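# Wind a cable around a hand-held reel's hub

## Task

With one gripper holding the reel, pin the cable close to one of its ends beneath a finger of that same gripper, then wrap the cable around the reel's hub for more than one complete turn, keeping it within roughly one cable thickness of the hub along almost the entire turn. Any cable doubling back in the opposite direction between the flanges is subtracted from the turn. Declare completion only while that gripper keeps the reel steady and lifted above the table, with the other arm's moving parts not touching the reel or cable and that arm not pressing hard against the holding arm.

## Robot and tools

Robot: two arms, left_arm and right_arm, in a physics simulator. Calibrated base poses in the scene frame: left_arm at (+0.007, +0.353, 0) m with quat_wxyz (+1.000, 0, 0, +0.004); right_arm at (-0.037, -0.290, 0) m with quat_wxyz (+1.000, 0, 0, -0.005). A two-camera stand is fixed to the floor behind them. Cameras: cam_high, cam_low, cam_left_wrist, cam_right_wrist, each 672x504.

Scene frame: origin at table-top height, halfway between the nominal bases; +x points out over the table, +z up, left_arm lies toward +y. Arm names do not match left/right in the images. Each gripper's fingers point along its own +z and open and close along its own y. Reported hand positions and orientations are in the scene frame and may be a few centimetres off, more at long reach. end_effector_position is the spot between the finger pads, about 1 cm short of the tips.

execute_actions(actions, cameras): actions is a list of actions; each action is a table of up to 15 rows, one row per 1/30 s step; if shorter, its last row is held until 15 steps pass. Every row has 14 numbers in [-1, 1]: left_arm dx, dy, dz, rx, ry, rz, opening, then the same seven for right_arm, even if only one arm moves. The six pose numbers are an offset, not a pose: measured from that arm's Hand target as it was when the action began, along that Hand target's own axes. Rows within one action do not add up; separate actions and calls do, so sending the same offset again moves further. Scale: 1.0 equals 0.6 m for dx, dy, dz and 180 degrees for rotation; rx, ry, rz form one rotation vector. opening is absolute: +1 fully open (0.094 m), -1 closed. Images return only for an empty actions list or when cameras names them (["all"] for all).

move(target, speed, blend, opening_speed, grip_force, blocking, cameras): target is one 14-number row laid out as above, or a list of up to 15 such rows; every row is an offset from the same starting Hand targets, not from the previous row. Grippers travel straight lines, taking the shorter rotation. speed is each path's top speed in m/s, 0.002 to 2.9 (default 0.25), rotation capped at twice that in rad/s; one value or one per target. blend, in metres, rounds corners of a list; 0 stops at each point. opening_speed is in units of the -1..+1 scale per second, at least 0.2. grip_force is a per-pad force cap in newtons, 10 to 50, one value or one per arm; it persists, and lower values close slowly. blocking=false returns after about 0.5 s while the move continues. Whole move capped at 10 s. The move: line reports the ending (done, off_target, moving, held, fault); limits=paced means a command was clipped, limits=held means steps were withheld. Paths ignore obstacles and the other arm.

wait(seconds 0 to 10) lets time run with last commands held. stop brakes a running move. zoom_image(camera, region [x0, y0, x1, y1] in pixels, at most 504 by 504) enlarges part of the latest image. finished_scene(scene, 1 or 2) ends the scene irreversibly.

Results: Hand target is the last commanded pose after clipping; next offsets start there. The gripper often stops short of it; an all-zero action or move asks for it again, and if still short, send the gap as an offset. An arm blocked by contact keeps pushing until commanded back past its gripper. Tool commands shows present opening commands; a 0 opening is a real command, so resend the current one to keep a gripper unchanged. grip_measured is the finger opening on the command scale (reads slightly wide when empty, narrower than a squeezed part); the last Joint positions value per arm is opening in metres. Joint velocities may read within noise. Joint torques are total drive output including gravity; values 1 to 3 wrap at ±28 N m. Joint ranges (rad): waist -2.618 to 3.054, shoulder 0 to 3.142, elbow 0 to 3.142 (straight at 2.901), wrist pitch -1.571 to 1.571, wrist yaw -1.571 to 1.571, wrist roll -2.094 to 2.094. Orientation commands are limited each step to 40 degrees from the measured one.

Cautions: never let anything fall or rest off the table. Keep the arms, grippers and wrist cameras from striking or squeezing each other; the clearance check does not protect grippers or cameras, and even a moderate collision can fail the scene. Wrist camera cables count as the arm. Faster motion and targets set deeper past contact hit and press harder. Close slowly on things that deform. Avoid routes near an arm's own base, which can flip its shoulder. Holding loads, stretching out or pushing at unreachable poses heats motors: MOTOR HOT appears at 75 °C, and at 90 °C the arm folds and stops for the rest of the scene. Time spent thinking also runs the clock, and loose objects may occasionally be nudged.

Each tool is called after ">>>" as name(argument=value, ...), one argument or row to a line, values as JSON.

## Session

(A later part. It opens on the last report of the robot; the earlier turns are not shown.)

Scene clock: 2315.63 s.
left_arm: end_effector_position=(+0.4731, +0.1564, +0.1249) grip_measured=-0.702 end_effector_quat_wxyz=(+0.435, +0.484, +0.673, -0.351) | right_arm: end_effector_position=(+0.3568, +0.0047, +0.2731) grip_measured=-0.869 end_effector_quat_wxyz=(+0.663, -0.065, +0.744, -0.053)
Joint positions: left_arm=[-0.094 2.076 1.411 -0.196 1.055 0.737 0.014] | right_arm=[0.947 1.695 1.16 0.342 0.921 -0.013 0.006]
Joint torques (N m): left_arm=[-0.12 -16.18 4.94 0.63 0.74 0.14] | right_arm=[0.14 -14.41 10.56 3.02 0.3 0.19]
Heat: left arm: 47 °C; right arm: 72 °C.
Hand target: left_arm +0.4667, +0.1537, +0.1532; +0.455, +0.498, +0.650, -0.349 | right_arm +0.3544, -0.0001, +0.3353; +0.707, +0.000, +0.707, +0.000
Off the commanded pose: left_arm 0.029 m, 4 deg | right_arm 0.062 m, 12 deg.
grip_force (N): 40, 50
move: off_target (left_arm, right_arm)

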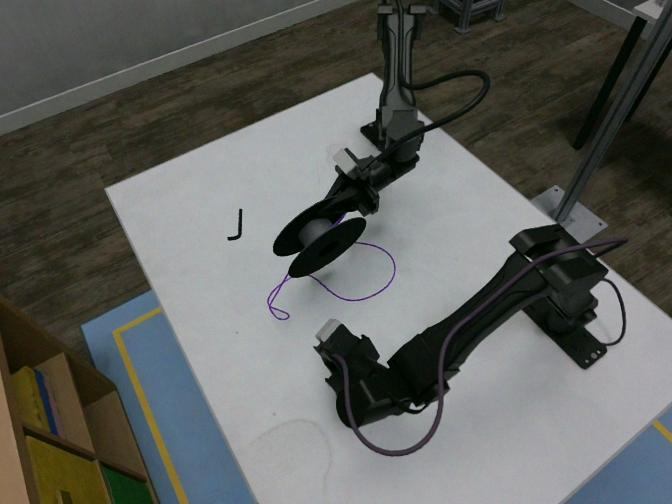

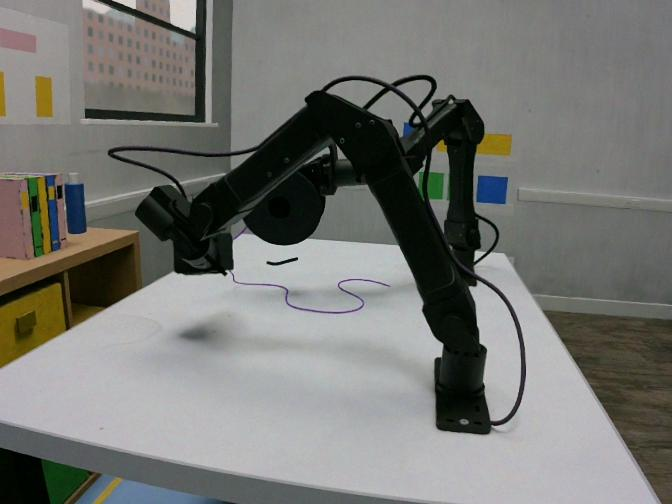

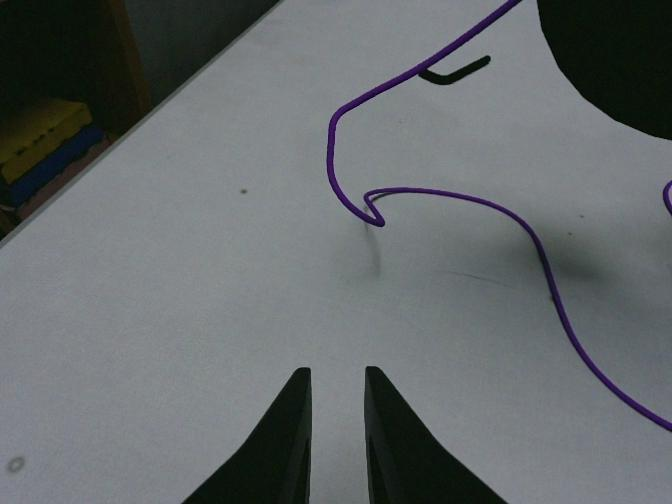

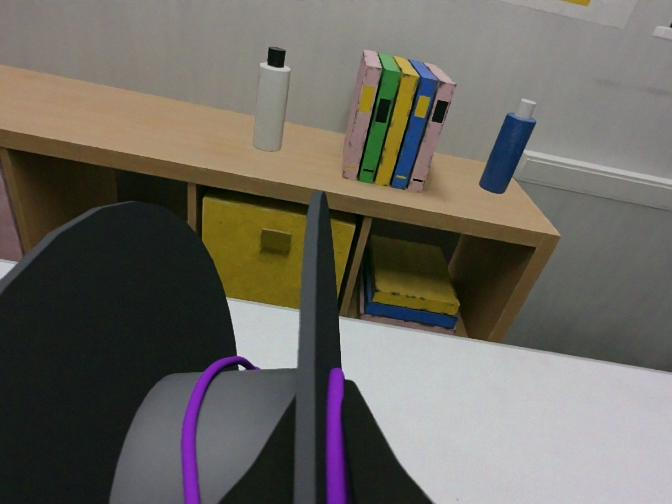

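>>> move(
  target=[
    [0,0,0,0,0,0,-0.7,-0.28,0,0,0,0,0,-0.97],
    [0,0,0,0,0,0,-0.7,-0.233,0,0,0,0,0,-0.97],
  ],
  speed=0.06,
  cameras=["cam_high","cam_low","cam_left_wrist","cam_right_wrist"],
)

Scene clock: 2330.07 s.
left_arm: end_effector_position=(+0.4730, +0.1564, +0.1247) grip_measured=-0.702 end_effector_quat_wxyz=(+0.435, +0.484, +0.673, -0.351) | right_arm: end_effector_position=(+0.3611, +0.0090, +0.4423) grip_measured=-0.869 end_effector_quat_wxyz=(+0.679, -0.042, +0.732, -0.037)
Joint positions: left_arm=[-0.094 2.076 1.411 -0.197 1.055 0.737 0.014] | right_arm=[0.947 1.731 1.838 -0.234 0.929 -0.009 0.006]
Joint torques (N m): left_arm=[-0.16 -16.18 4.96 0.63 0.73 0.15] | right_arm=[0.21 -12.52 7.04 2.97 0.18 0.16]
Heat: left arm: 45 °C; right arm: 69 °C.
Hand target: left_arm +0.4668, +0.1537, +0.1532; +0.455, +0.498, +0.650, -0.349 | right_arm +0.3543, -0.0002, +0.4751; +0.707, +0.000, +0.707, +0.001
Off the commanded pose: left_arm 0.029 m, 4 deg | right_arm 0.035 m, 8 deg.
grip_force (N): 40, 50
move: off_target (left_arm, right_arm)

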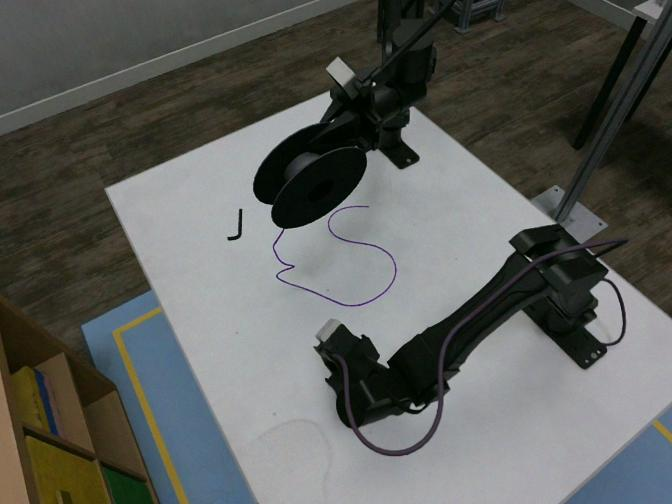

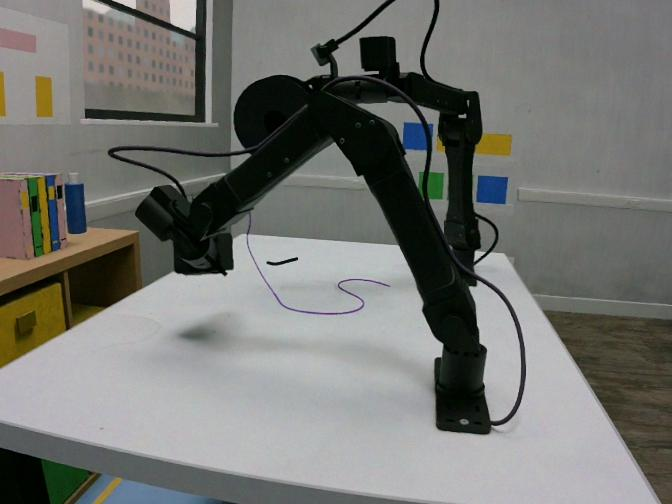

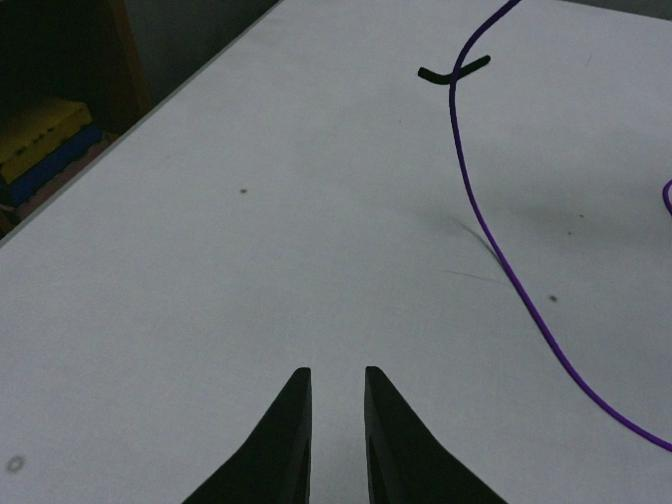

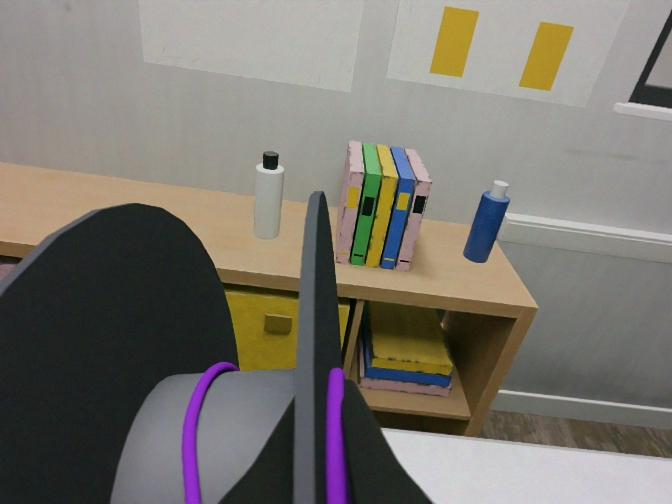

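>>> move(
  target=[0.0343,-0.2103,0.1153,-0.047,0.1385,-0.0297,-0.6,0,0,0,0,0,0,-0.97],
  speed=0.12,
  cameras=["cam_high","cam_low","cam_left_wrist","cam_right_wrist"],
)

Scene clock: 2373.87 s.
left_arm: end_effector_position=(+0.3618, +0.0637, +0.0916) grip_measured=-0.602 end_effector_quat_wxyz=(+0.305, +0.500, +0.784, -0.205) | right_arm: end_effector_position=(+0.3611, +0.0090, +0.4426) grip_measured=-0.869 end_effector_quat_wxyz=(+0.679, -0.042, +0.732, -0.036)
Joint positions: left_arm=[-0.534 1.791 1.157 -0.29 0.417 0.467 0.019] | right_arm=[0.947 1.731 1.838 -0.233 0.929 -0.009 0.006]
Joint torques (N m): left_arm=[0.06 -13.26 4.53 0.75 0.24 -0.08] | right_arm=[0.23 -12.48 7.06 2.97 0.19 0.15]
Heat: left arm: 45 °C; right arm: 66 °C.
Hand target: left_arm +0.3598, +0.0650, +0.1103; +0.322, +0.497, +0.779, -0.206 | right_arm +0.3543, -0.0002, +0.4752; +0.708, +0.000, +0.707, +0.001
Off the commanded pose: left_arm 0.019 m, 2 deg | right_arm 0.034 m, 8 deg.
grip_force (N): 40, 50
move: off_target (left_arm, right_arm)

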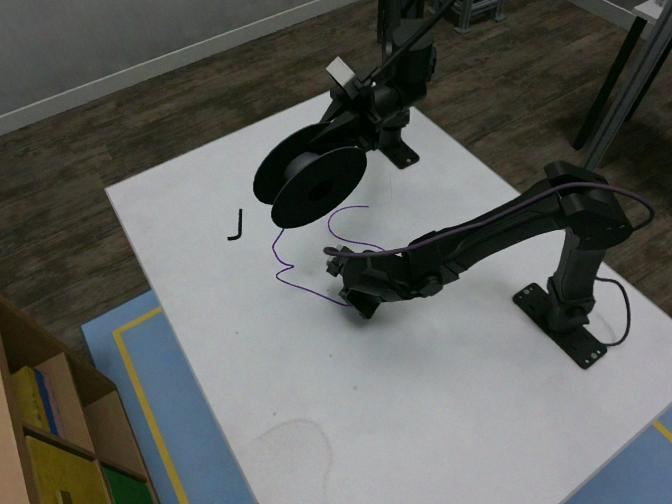

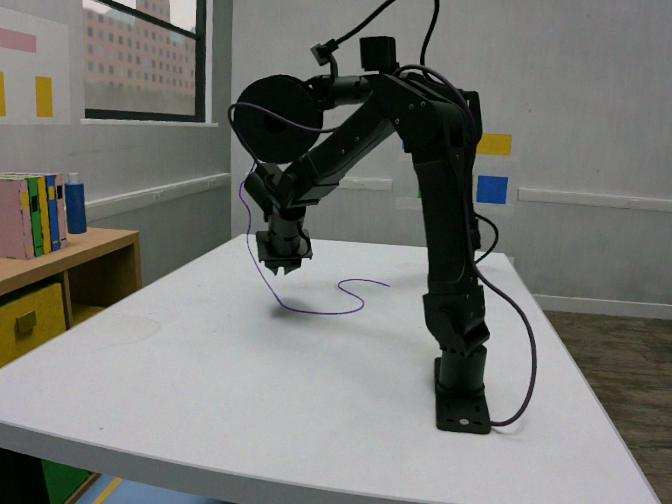

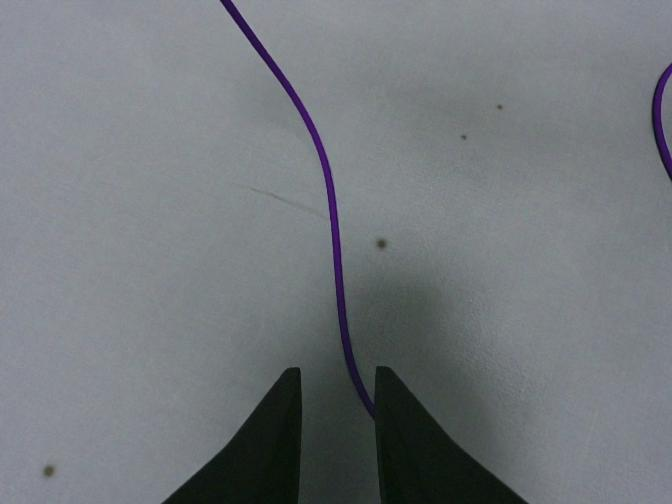

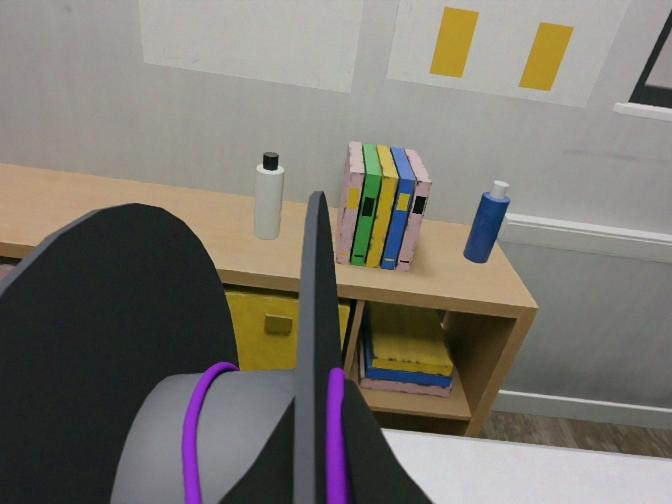

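>>> move(
  target=[0.0398,-0.0058,0.1345,0,0,0,-0.6,0,0,0,0,0,0,-0.97],
  speed=0.08,
  cameras=["cam_low","cam_left_wrist"],
)

Scene clock: 2389.27 s.
left_arm: end_effector_position=(+0.3723, +0.0307, +0.0412) grip_measured=-0.602 end_effector_quat_wxyz=(+0.320, +0.499, +0.779, -0.204) | right_arm: end_effector_position=(+0.3611, +0.0090, +0.4426) grip_measured=-0.869 end_effector_quat_wxyz=(+0.679, -0.042, +0.732, -0.036)
Joint positions: left_arm=[-0.598 1.958 1.132 -0.045 0.374 0.411 0.019] | right_arm=[0.947 1.731 1.838 -0.233 0.929 -0.009 0.006]
Joint torques (N m): left_arm=[-0.39 -8.21 4.75 1.15 0.2 -0.08] | right_arm=[0.21 -12.49 7.06 2.97 0.18 0.16]
Heat: left arm: 45 °C; right arm: 66 °C.
Hand target: left_arm +0.3736, +0.0272, +0.0363; +0.322, +0.497, +0.779, -0.206 | right_arm +0.3543, -0.0002, +0.4752; +0.707, +0.000, +0.707, +0.001
Off the commanded pose: left_arm 0.006 m, 0 deg | right_arm 0.035 m, 8 deg.
grip_force (N): 40, 50
move: off_target (right_arm)
Images, in order (width x height): cam_low 672x504, cam_left_wrist 672x504.

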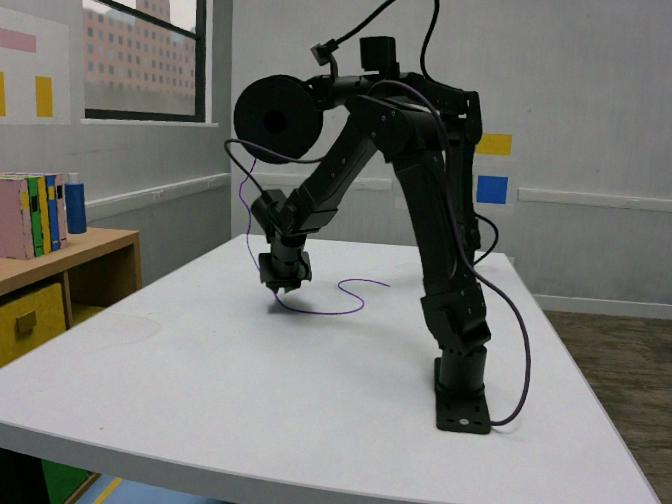

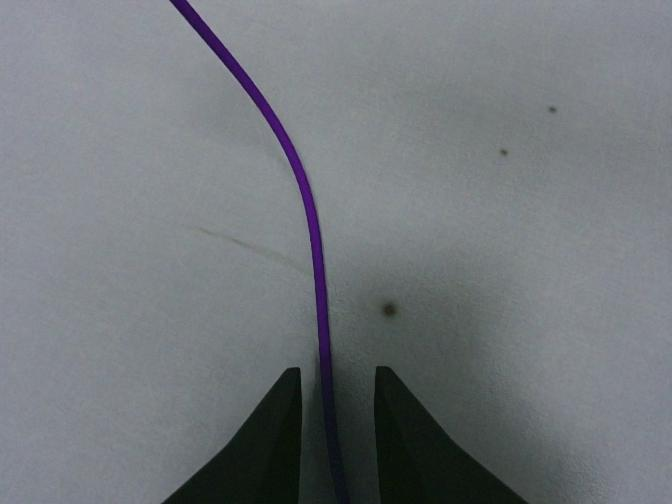

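>>> move(
  target=[0.0286,0,0.0287,0,0,0,-0.6,0,0,0,0,0,0,-0.97],
  speed=0.04,
  cameras=["cam_left_wrist"],
)

>>> zoom_image(
  camera="cam_left_wrist",
  region=[200, 250, 470, 504],
)

Scene clock: 2395.23 s.
left_arm: end_effector_position=(+0.3757, +0.0285, +0.0224) grip_measured=-0.602 end_effector_quat_wxyz=(+0.326, +0.498, +0.777, -0.204) | right_arm: end_effector_position=(+0.3611, +0.0090, +0.4426) grip_measured=-0.869 end_effector_quat_wxyz=(+0.679, -0.042, +0.732, -0.036)
Joint positions: left_arm=[-0.598 2.01 1.108 0.044 0.373 0.41 0.019] | right_arm=[0.947 1.731 1.838 -0.233 0.929 -0.009 0.006]
Joint torques (N m): left_arm=[-0.39 -8.03 3.78 1.13 0.2 -0.07] | right_arm=[0.23 -12.51 7.05 2.97 0.18 0.16]
Heat: left arm: 44 °C; right arm: 66 °C.
Hand target: left_arm +0.3736, +0.0271, +0.0121; +0.322, +0.497, +0.779, -0.206 | right_arm +0.3543, -0.0002, +0.4752; +0.707, +0.000, +0.707, +0.001
Off the commanded pose: left_arm 0.011 m, 1 deg | right_arm 0.035 m, 8 deg.
grip_force (N): 40, 50
move: off_target (left_arm, right_arm)
Images, in order (width x height): cam_left_wrist 672x504.

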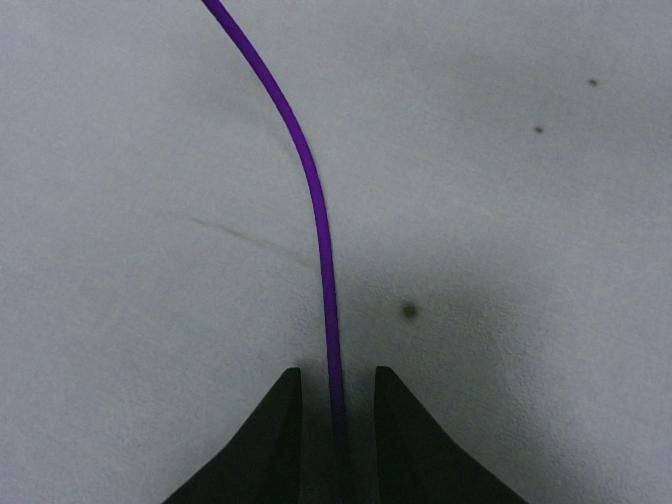

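Scaled by 1.867.

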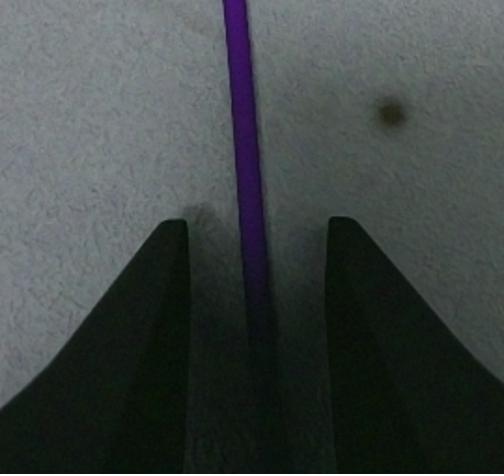

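>>> move(
  target=[
    [0.0118,0,0.0118,0,0,0,-0.6,0,0,0,0,0,0,-0.97],
  ],
  speed=0.03,
  cameras=["cam_left_wrist"],
)

Scene clock: 2400.10 s.
left_arm: end_effector_position=(+0.3805, +0.0252, +0.0215) grip_measured=-0.602 end_effector_quat_wxyz=(+0.341, +0.498, +0.771, -0.204) | right_arm: end_effector_position=(+0.3611, +0.0090, +0.4426) grip_measured=-0.869 end_effector_quat_wxyz=(+0.679, -0.042, +0.732, -0.036)
Joint positions: left_arm=[-0.598 2.025 1.1 0.1 0.373 0.41 0.019] | right_arm=[0.947 1.731 1.838 -0.233 0.929 -0.009 0.006]
Joint torques (N m): left_arm=[-0.36 -7.35 3.4 0.98 0.19 -0.06] | right_arm=[0.21 -12.51 7.05 2.96 0.17 0.16]
Heat: left arm: 44 °C; right arm: 66 °C.
Hand target: left_arm +0.3736, +0.0271, +0.0020; +0.322, +0.497, +0.779, -0.206 | right_arm +0.3543, -0.0002, +0.4752; +0.707, +0.000, +0.707, +0.001
Off the commanded pose: left_arm 0.021 m, 2 deg | right_arm 0.035 m, 8 deg.
grip_force (N): 40, 50
move: off_target (left_arm, right_arm)
Images, in order (width x height): cam_left_wrist 672x504.

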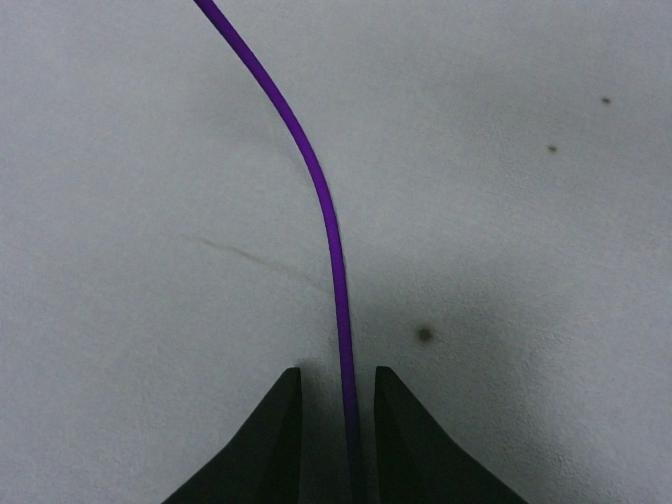

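>>> move(
  target=[
    [0.0,0,-0.008,0,0,0,-0.6,0,0,0,0,0,0,-0.97],
    [0.0,0,-0.008,0,0,0,-1,0,0,0,0,0,0,-0.97],
  ],
  speed=0.03,
  cameras=["cam_left_wrist"],
)

Scene clock: 2407.53 s.
left_arm: end_effector_position=(+0.3795, +0.0246, +0.0214) grip_measured=-0.943 end_effector_quat_wxyz=(+0.343, +0.499, +0.769, -0.207) | right_arm: end_effector_position=(+0.3611, +0.0090, +0.4426) grip_measured=-0.869 end_effector_quat_wxyz=(+0.679, -0.042, +0.732, -0.036)
Joint positions: left_arm=[-0.598 2.025 1.095 0.11 0.38 0.41 0.003] | right_arm=[0.947 1.731 1.838 -0.233 0.929 -0.009 0.006]
Joint torques (N m): left_arm=[0.01 -8.66 3.17 0.83 0.15 -0.03] | right_arm=[0.23 -12.51 7.06 2.98 0.18 0.16]
Heat: left arm: 43 °C; right arm: 66 °C.
Hand target: left_arm +0.3723, +0.0302, +0.0055; +0.323, +0.497, +0.779, -0.206 | right_arm +0.3543, -0.0002, +0.4752; +0.707, +0.000, +0.707, +0.001
Off the commanded pose: left_arm 0.018 m, 3 deg | right_arm 0.035 m, 8 deg.
grip_force (N): 40, 50
move: off_target (left_arm, right_arm); target 2's new opening was sent with left_arm's hand 0.018 m and 3 deg from that target
Images, in order (width x height): cam_left_wrist 672x504.

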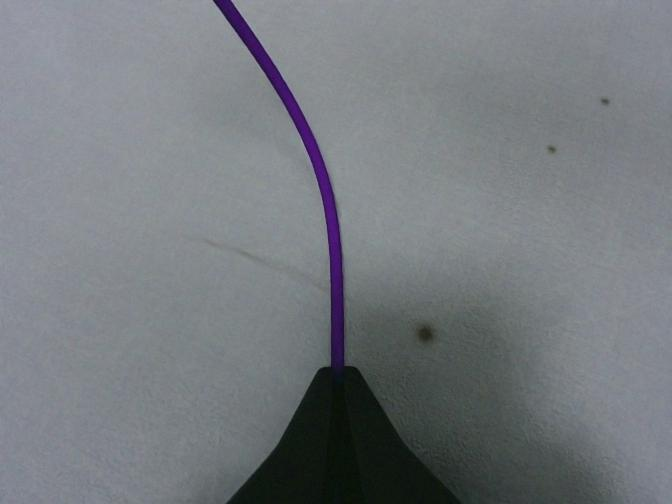

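>>> move(
  target=[
    [-0.1,0,-0.1,0,0,0,-1,0,0,0,0,0,0,-0.97],
  ],
  speed=0.06,
  cameras=["cam_left_wrist","cam_low","cam_high"],
)

Scene clock: 2415.70 s.
left_arm: end_effector_position=(+0.3612, +0.0377, +0.0538) grip_measured=-0.944 end_effector_quat_wxyz=(+0.284, +0.498, +0.793, -0.204) | right_arm: end_effector_position=(+0.3611, +0.0090, +0.4426) grip_measured=-0.869 end_effector_quat_wxyz=(+0.679, -0.042, +0.732, -0.036)
Joint positions: left_arm=[-0.598 1.916 1.18 -0.213 0.376 0.41 0.003] | right_arm=[0.947 1.731 1.838 -0.233 0.929 -0.009 0.006]
Joint torques (N m): left_arm=[0.02 -14.2 7.97 0.73 0.21 -0.03] | right_arm=[0.23 -12.51 7.08 2.97 0.17 0.15]
Heat: left arm: 42 °C; right arm: 66 °C.
Hand target: left_arm +0.3722, +0.0302, +0.0902; +0.322, +0.497, +0.779, -0.206 | right_arm +0.3543, -0.0002, +0.4751; +0.707, +0.000, +0.707, +0.001
Off the commanded pose: left_arm 0.039 m, 5 deg | right_arm 0.035 m, 8 deg.
grip_force (N): 40, 50
move: off_target (left_arm, right_arm)
Images, in order (width x height): cam_high 672x504, cam_low 672x504, cam_left_wrist 672x504.

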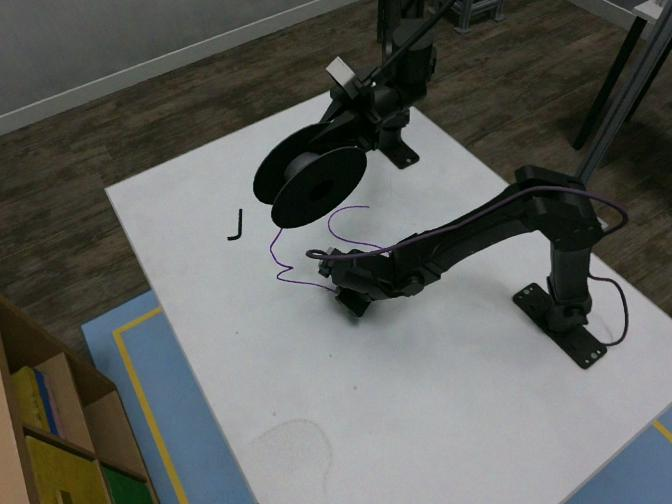

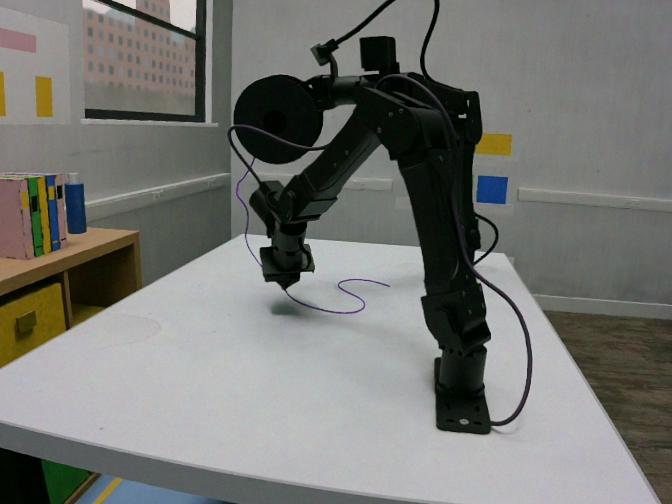

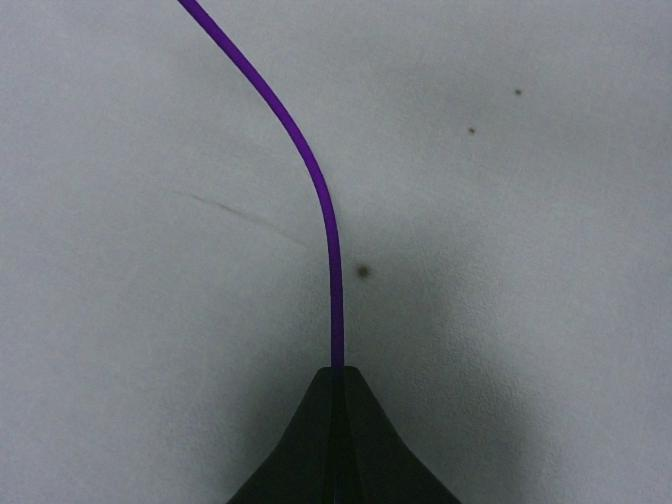

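>>> move(
  target=[
    [0.0365,0.0985,-0.107,0.024,-0.07,0.015,-1,0,0,0,0,0,0,-0.97],
    [-0.1023,0.2488,-0.0042,0.047,-0.1385,0.0297,-1,0,0,0,0,0,0,-0.97],
  ],
  speed=0.1,
  blend=[0.03,0],
  cameras=["cam_left_wrist","cam_low","cam_high","cam_right_wrist"],
)

Scene clock: 2432.40 s.
left_arm: end_effector_position=(+0.5170, +0.0574, +0.1306) grip_measured=-0.944 end_effector_quat_wxyz=(+0.444, +0.497, +0.661, -0.344) | right_arm: end_effector_position=(+0.3611, +0.0090, +0.4428) grip_measured=-0.869 end_effector_quat_wxyz=(+0.679, -0.041, +0.732, -0.036)
Joint positions: left_arm=[-0.29 2.269 1.701 -0.08 0.915 0.527 0.003] | right_arm=[0.947 1.731 1.838 -0.232 0.929 -0.009 0.006]
Joint torques (N m): left_arm=[0.51 -10.67 8.98 1.09 0.58 -0.04] | right_arm=[0.18 -12.49 7.04 2.96 0.17 0.16]
Heat: left arm: 45 °C; right arm: 66 °C.
Hand target: left_arm +0.5252, +0.0555, +0.1353; +0.455, +0.498, +0.650, -0.349 | right_arm +0.3543, -0.0002, +0.4752; +0.707, +0.000, +0.707, +0.001
Off the commanded pose: left_arm 0.010 m, 2 deg | right_arm 0.034 m, 8 deg.
grip_force (N): 40, 50
move: off_target (right_arm)

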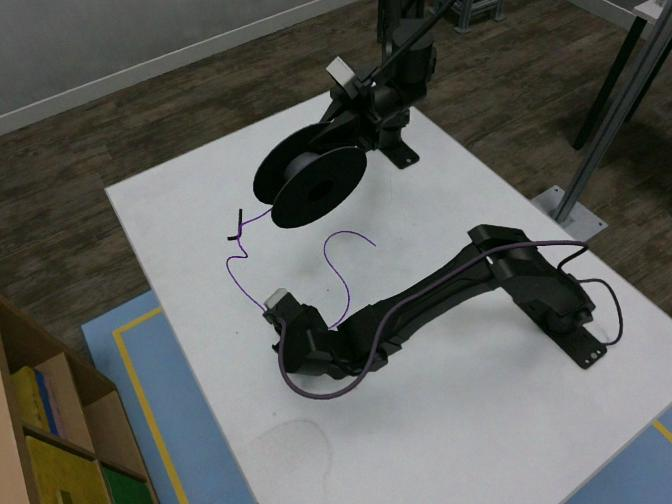

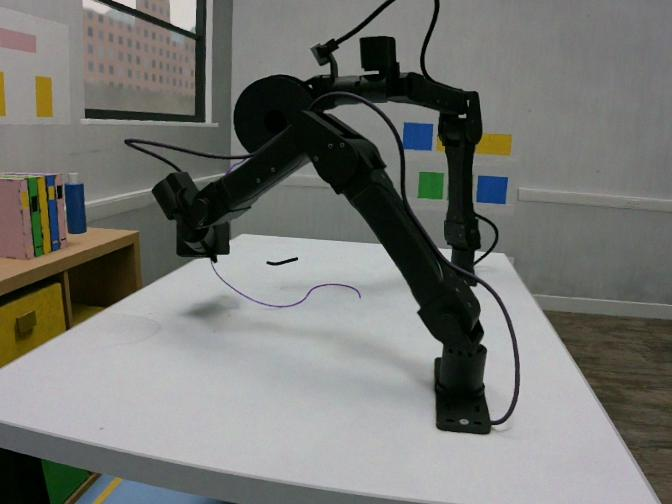

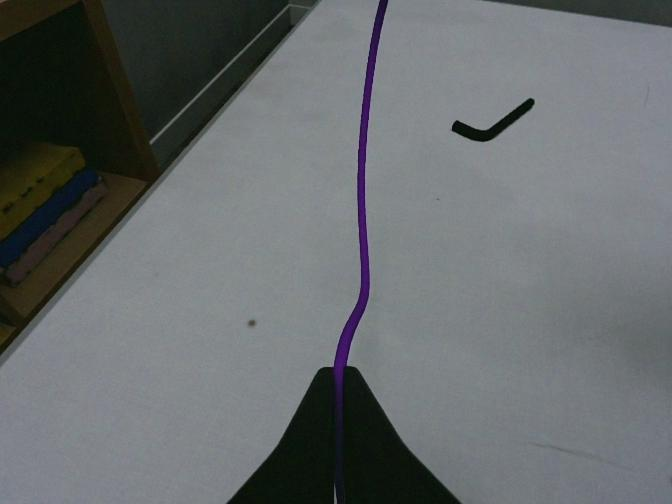

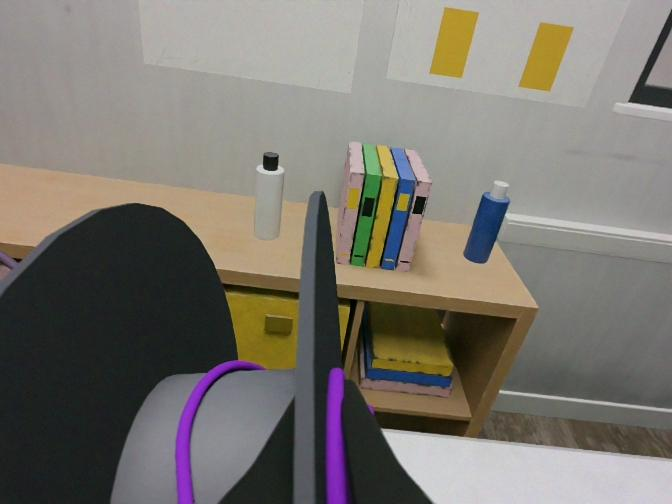

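>>> move(
  target=[0,0,0,0,0,0,-1,0.233,0,0,0,0,0,-0.97],
  speed=0.06,
  cameras=["cam_left_wrist","cam_low","cam_high","cam_right_wrist"],
)

Scene clock: 2447.43 s.
left_arm: end_effector_position=(+0.5169, +0.0574, +0.1306) grip_measured=-0.944 end_effector_quat_wxyz=(+0.444, +0.497, +0.661, -0.344) | right_arm: end_effector_position=(+0.3594, +0.0067, +0.2974) grip_measured=-0.869 end_effector_quat_wxyz=(+0.676, -0.042, +0.735, -0.037)
Joint positions: left_arm=[-0.29 2.269 1.701 -0.08 0.915 0.527 0.003] | right_arm=[0.947 1.69 1.216 0.334 0.929 0.002 0.006]
Joint torques (N m): left_arm=[0.51 -10.67 8.98 1.09 0.58 -0.06] | right_arm=[0.14 -13.26 7.28 3.02 0.18 0.06]
Heat: left arm: 45 °C; right arm: 67 °C.
Hand target: left_arm +0.5253, +0.0555, +0.1353; +0.455, +0.498, +0.650, -0.349 | right_arm +0.3544, +0.0000, +0.3353; +0.707, +0.000, +0.707, +0.001
Off the commanded pose: left_arm 0.010 m, 2 deg | right_arm 0.039 m, 8 deg.
grip_force (N): 40, 50
move: off_target (right_arm)

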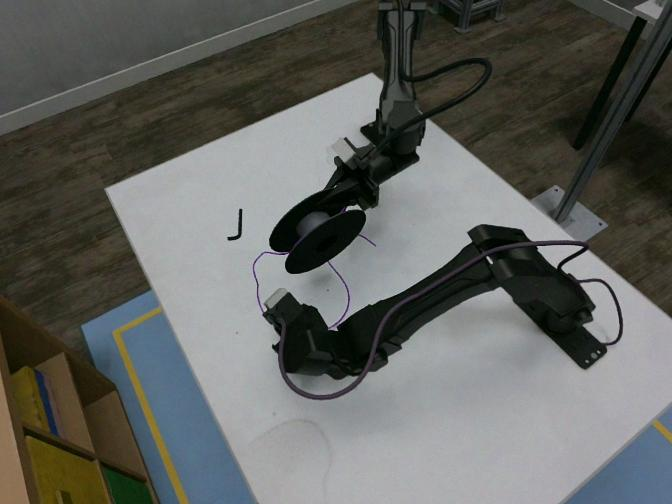

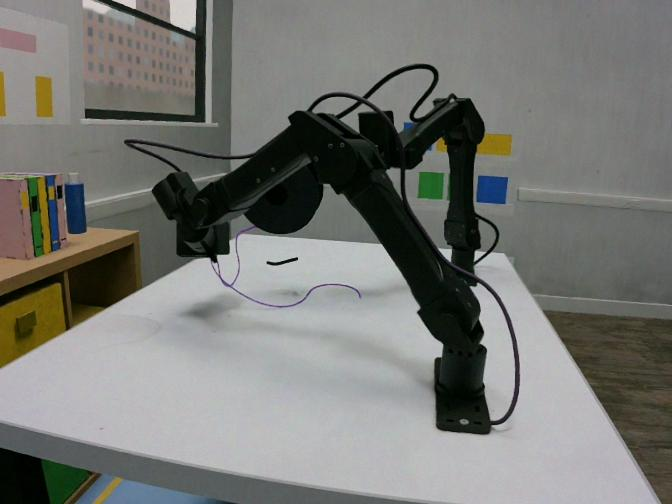

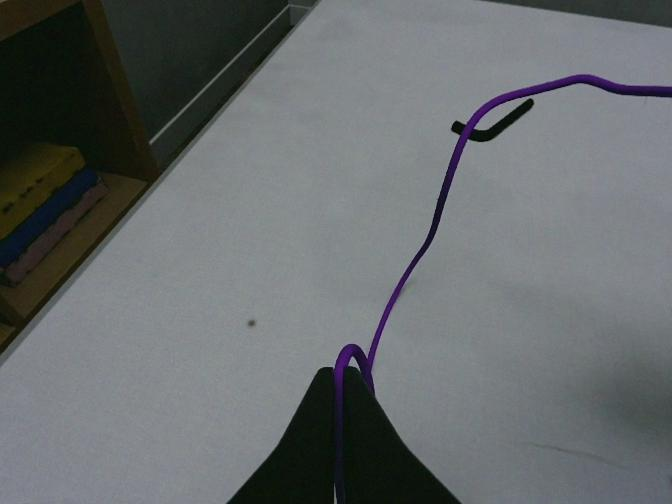

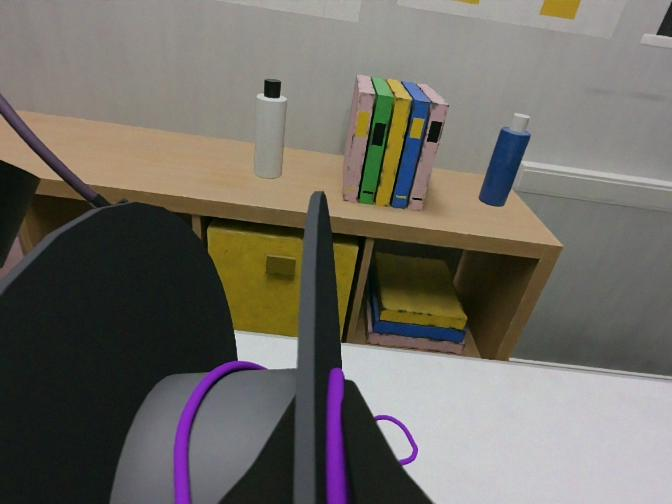

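>>> zoom_image(
  camera="cam_high",
  region=[240, 130, 420, 290],
)

>>> zoom_image(
  camera="cam_right_wrist",
  region=[150, 340, 450, 504],
)

Scaled by 2.800.

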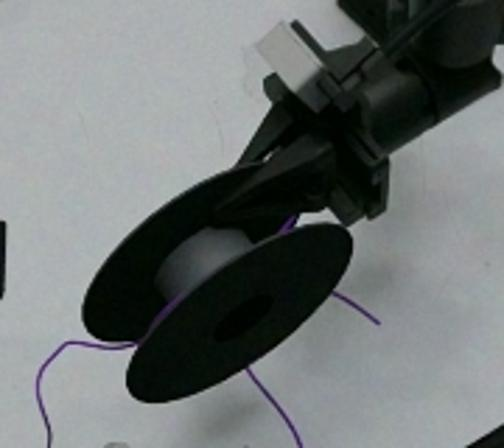

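Scaled by 1.680.

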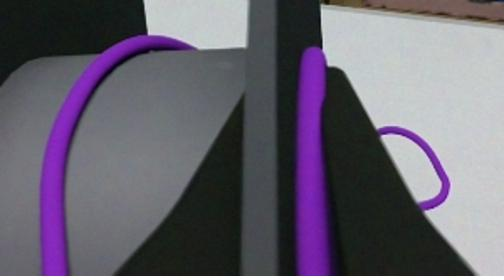

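>>> move(
  target=[
    [0.0502,-0.0877,0.0143,0,0,0,-1,0,0,0,0,0,0,-0.97],
    [0.0763,-0.3087,-0.0573,0.0522,0,0.019,-1,0,0,0,0,0,0,-0.97],
  ],
  speed=0.08,
  blend=[0.03,0],
  cameras=["cam_left_wrist","cam_low","cam_high","cam_right_wrist"],
)

Scene clock: 2506.93 s.
left_arm: end_effector_position=(+0.3373, +0.0565, +0.0819) grip_measured=-0.944 end_effector_quat_wxyz=(+0.397, +0.540, +0.632, -0.389) | right_arm: end_effector_position=(+0.3594, +0.0067, +0.2977) grip_measured=-0.869 end_effector_quat_wxyz=(+0.676, -0.041, +0.735, -0.036)
Joint positions: left_arm=[-0.403 1.894 0.907 0.26 0.957 0.56 0.003] | right_arm=[0.947 1.69 1.216 0.335 0.929 0.002 0.006]
Joint torques (N m): left_arm=[-0.29 -13.08 3.55 1.04 0.62 0.17] | right_arm=[0.17 -13.19 7.31 3.02 0.18 0.05]
Heat: left arm: 45 °C; right arm: 72 °C.
Hand target: left_arm +0.3339, +0.0538, +0.1043; +0.423, +0.553, +0.604, -0.388 | right_arm +0.3544, +0.0000, +0.3353; +0.707, +0.000, +0.707, +0.001
Off the commanded pose: left_arm 0.023 m, 5 deg | right_arm 0.038 m, 8 deg.
grip_force (N): 40, 50
move: off_target (left_arm, right_arm)

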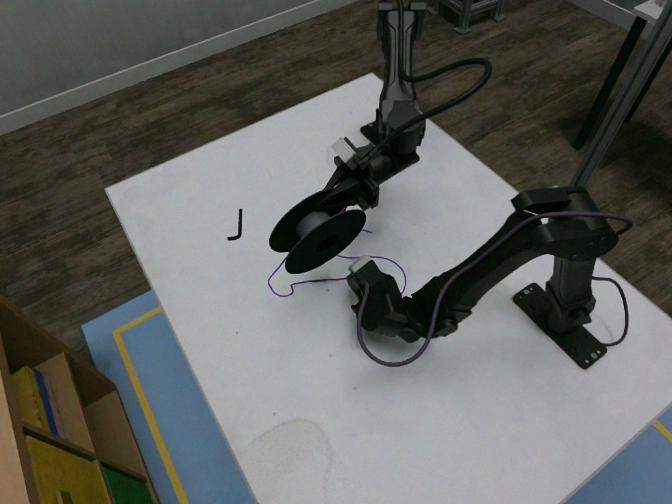

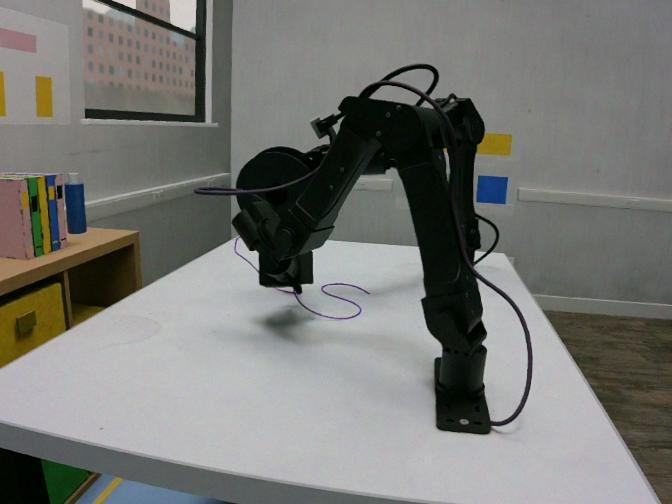

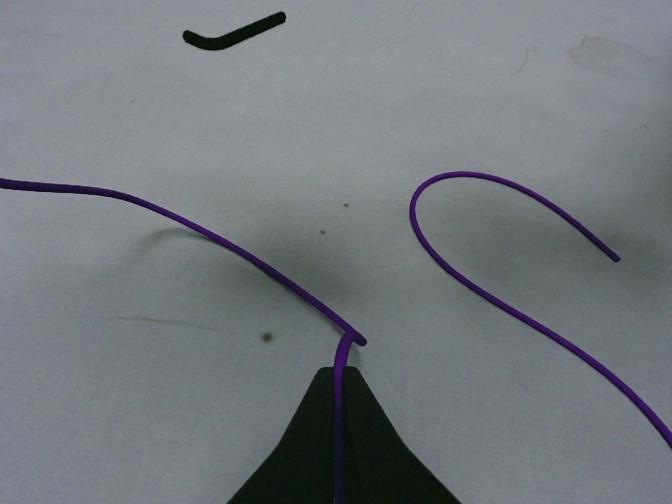

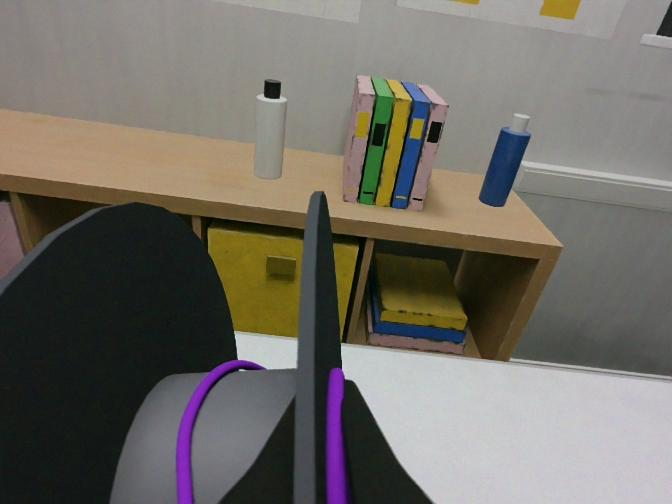

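>>> move(
  target=[
    [-0.1063,-0.0835,-0.2427,0.0522,0,0.019,-1,0,0,0,0,0.012,0,-0.97],
  ],
  speed=0.08,
  cameras=["cam_left_wrist","cam_low","cam_high","cam_right_wrist"],
)

Scene clock: 2525.13 s.
left_arm: end_effector_position=(+0.2675, +0.1649, +0.2027) grip_measured=-0.944 end_effector_quat_wxyz=(+0.372, +0.606, +0.565, -0.419) | right_arm: end_effector_position=(+0.3582, +0.0051, +0.2864) grip_measured=-0.869 end_effector_quat_wxyz=(+0.662, -0.050, +0.747, -0.046)
Joint positions: left_arm=[-0.089 1.612 1.203 -1.194 1.189 1.581 0.003] | right_arm=[0.947 1.69 1.216 0.271 0.929 0.027 0.006]
Joint torques (N m): left_arm=[0.61 -5.34 7.72 -0.32 0.94 0.14] | right_arm=[0.1 -13.97 9.77 2.63 0.19 0.25]
Heat: left arm: 45 °C; right arm: 72 °C.
Hand target: left_arm +0.2739, +0.1639, +0.2141; +0.387, +0.604, +0.554, -0.423 | right_arm +0.3544, +0.0000, +0.3353; +0.694, +0.000, +0.720, +0.001
Off the commanded pose: left_arm 0.013 m, 2 deg | right_arm 0.049 m, 9 deg.
grip_force (N): 40, 50
move: off_target (left_arm, right_arm)

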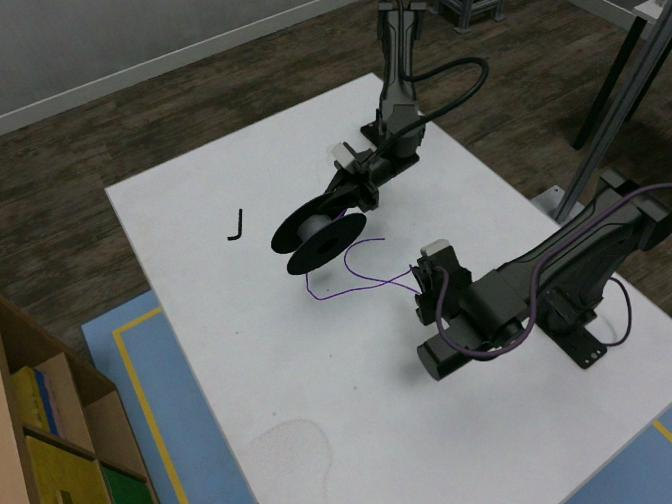

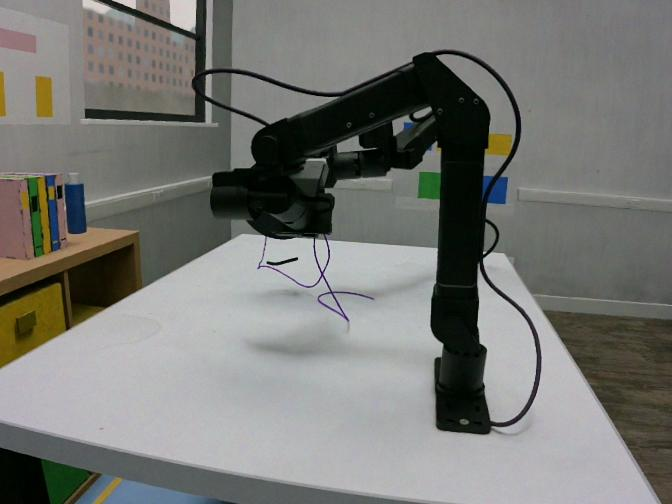

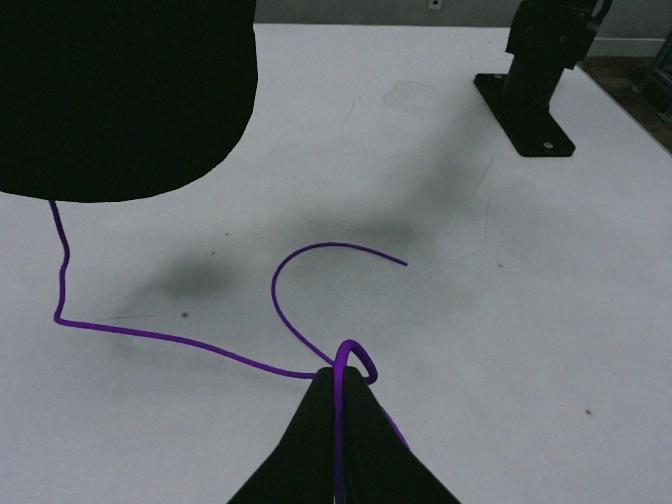

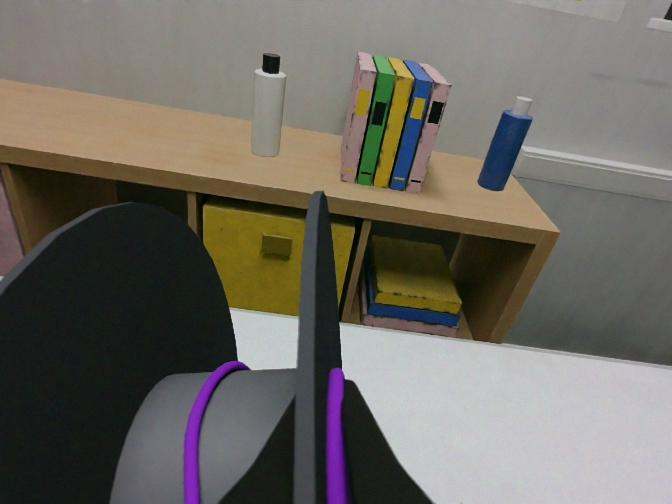

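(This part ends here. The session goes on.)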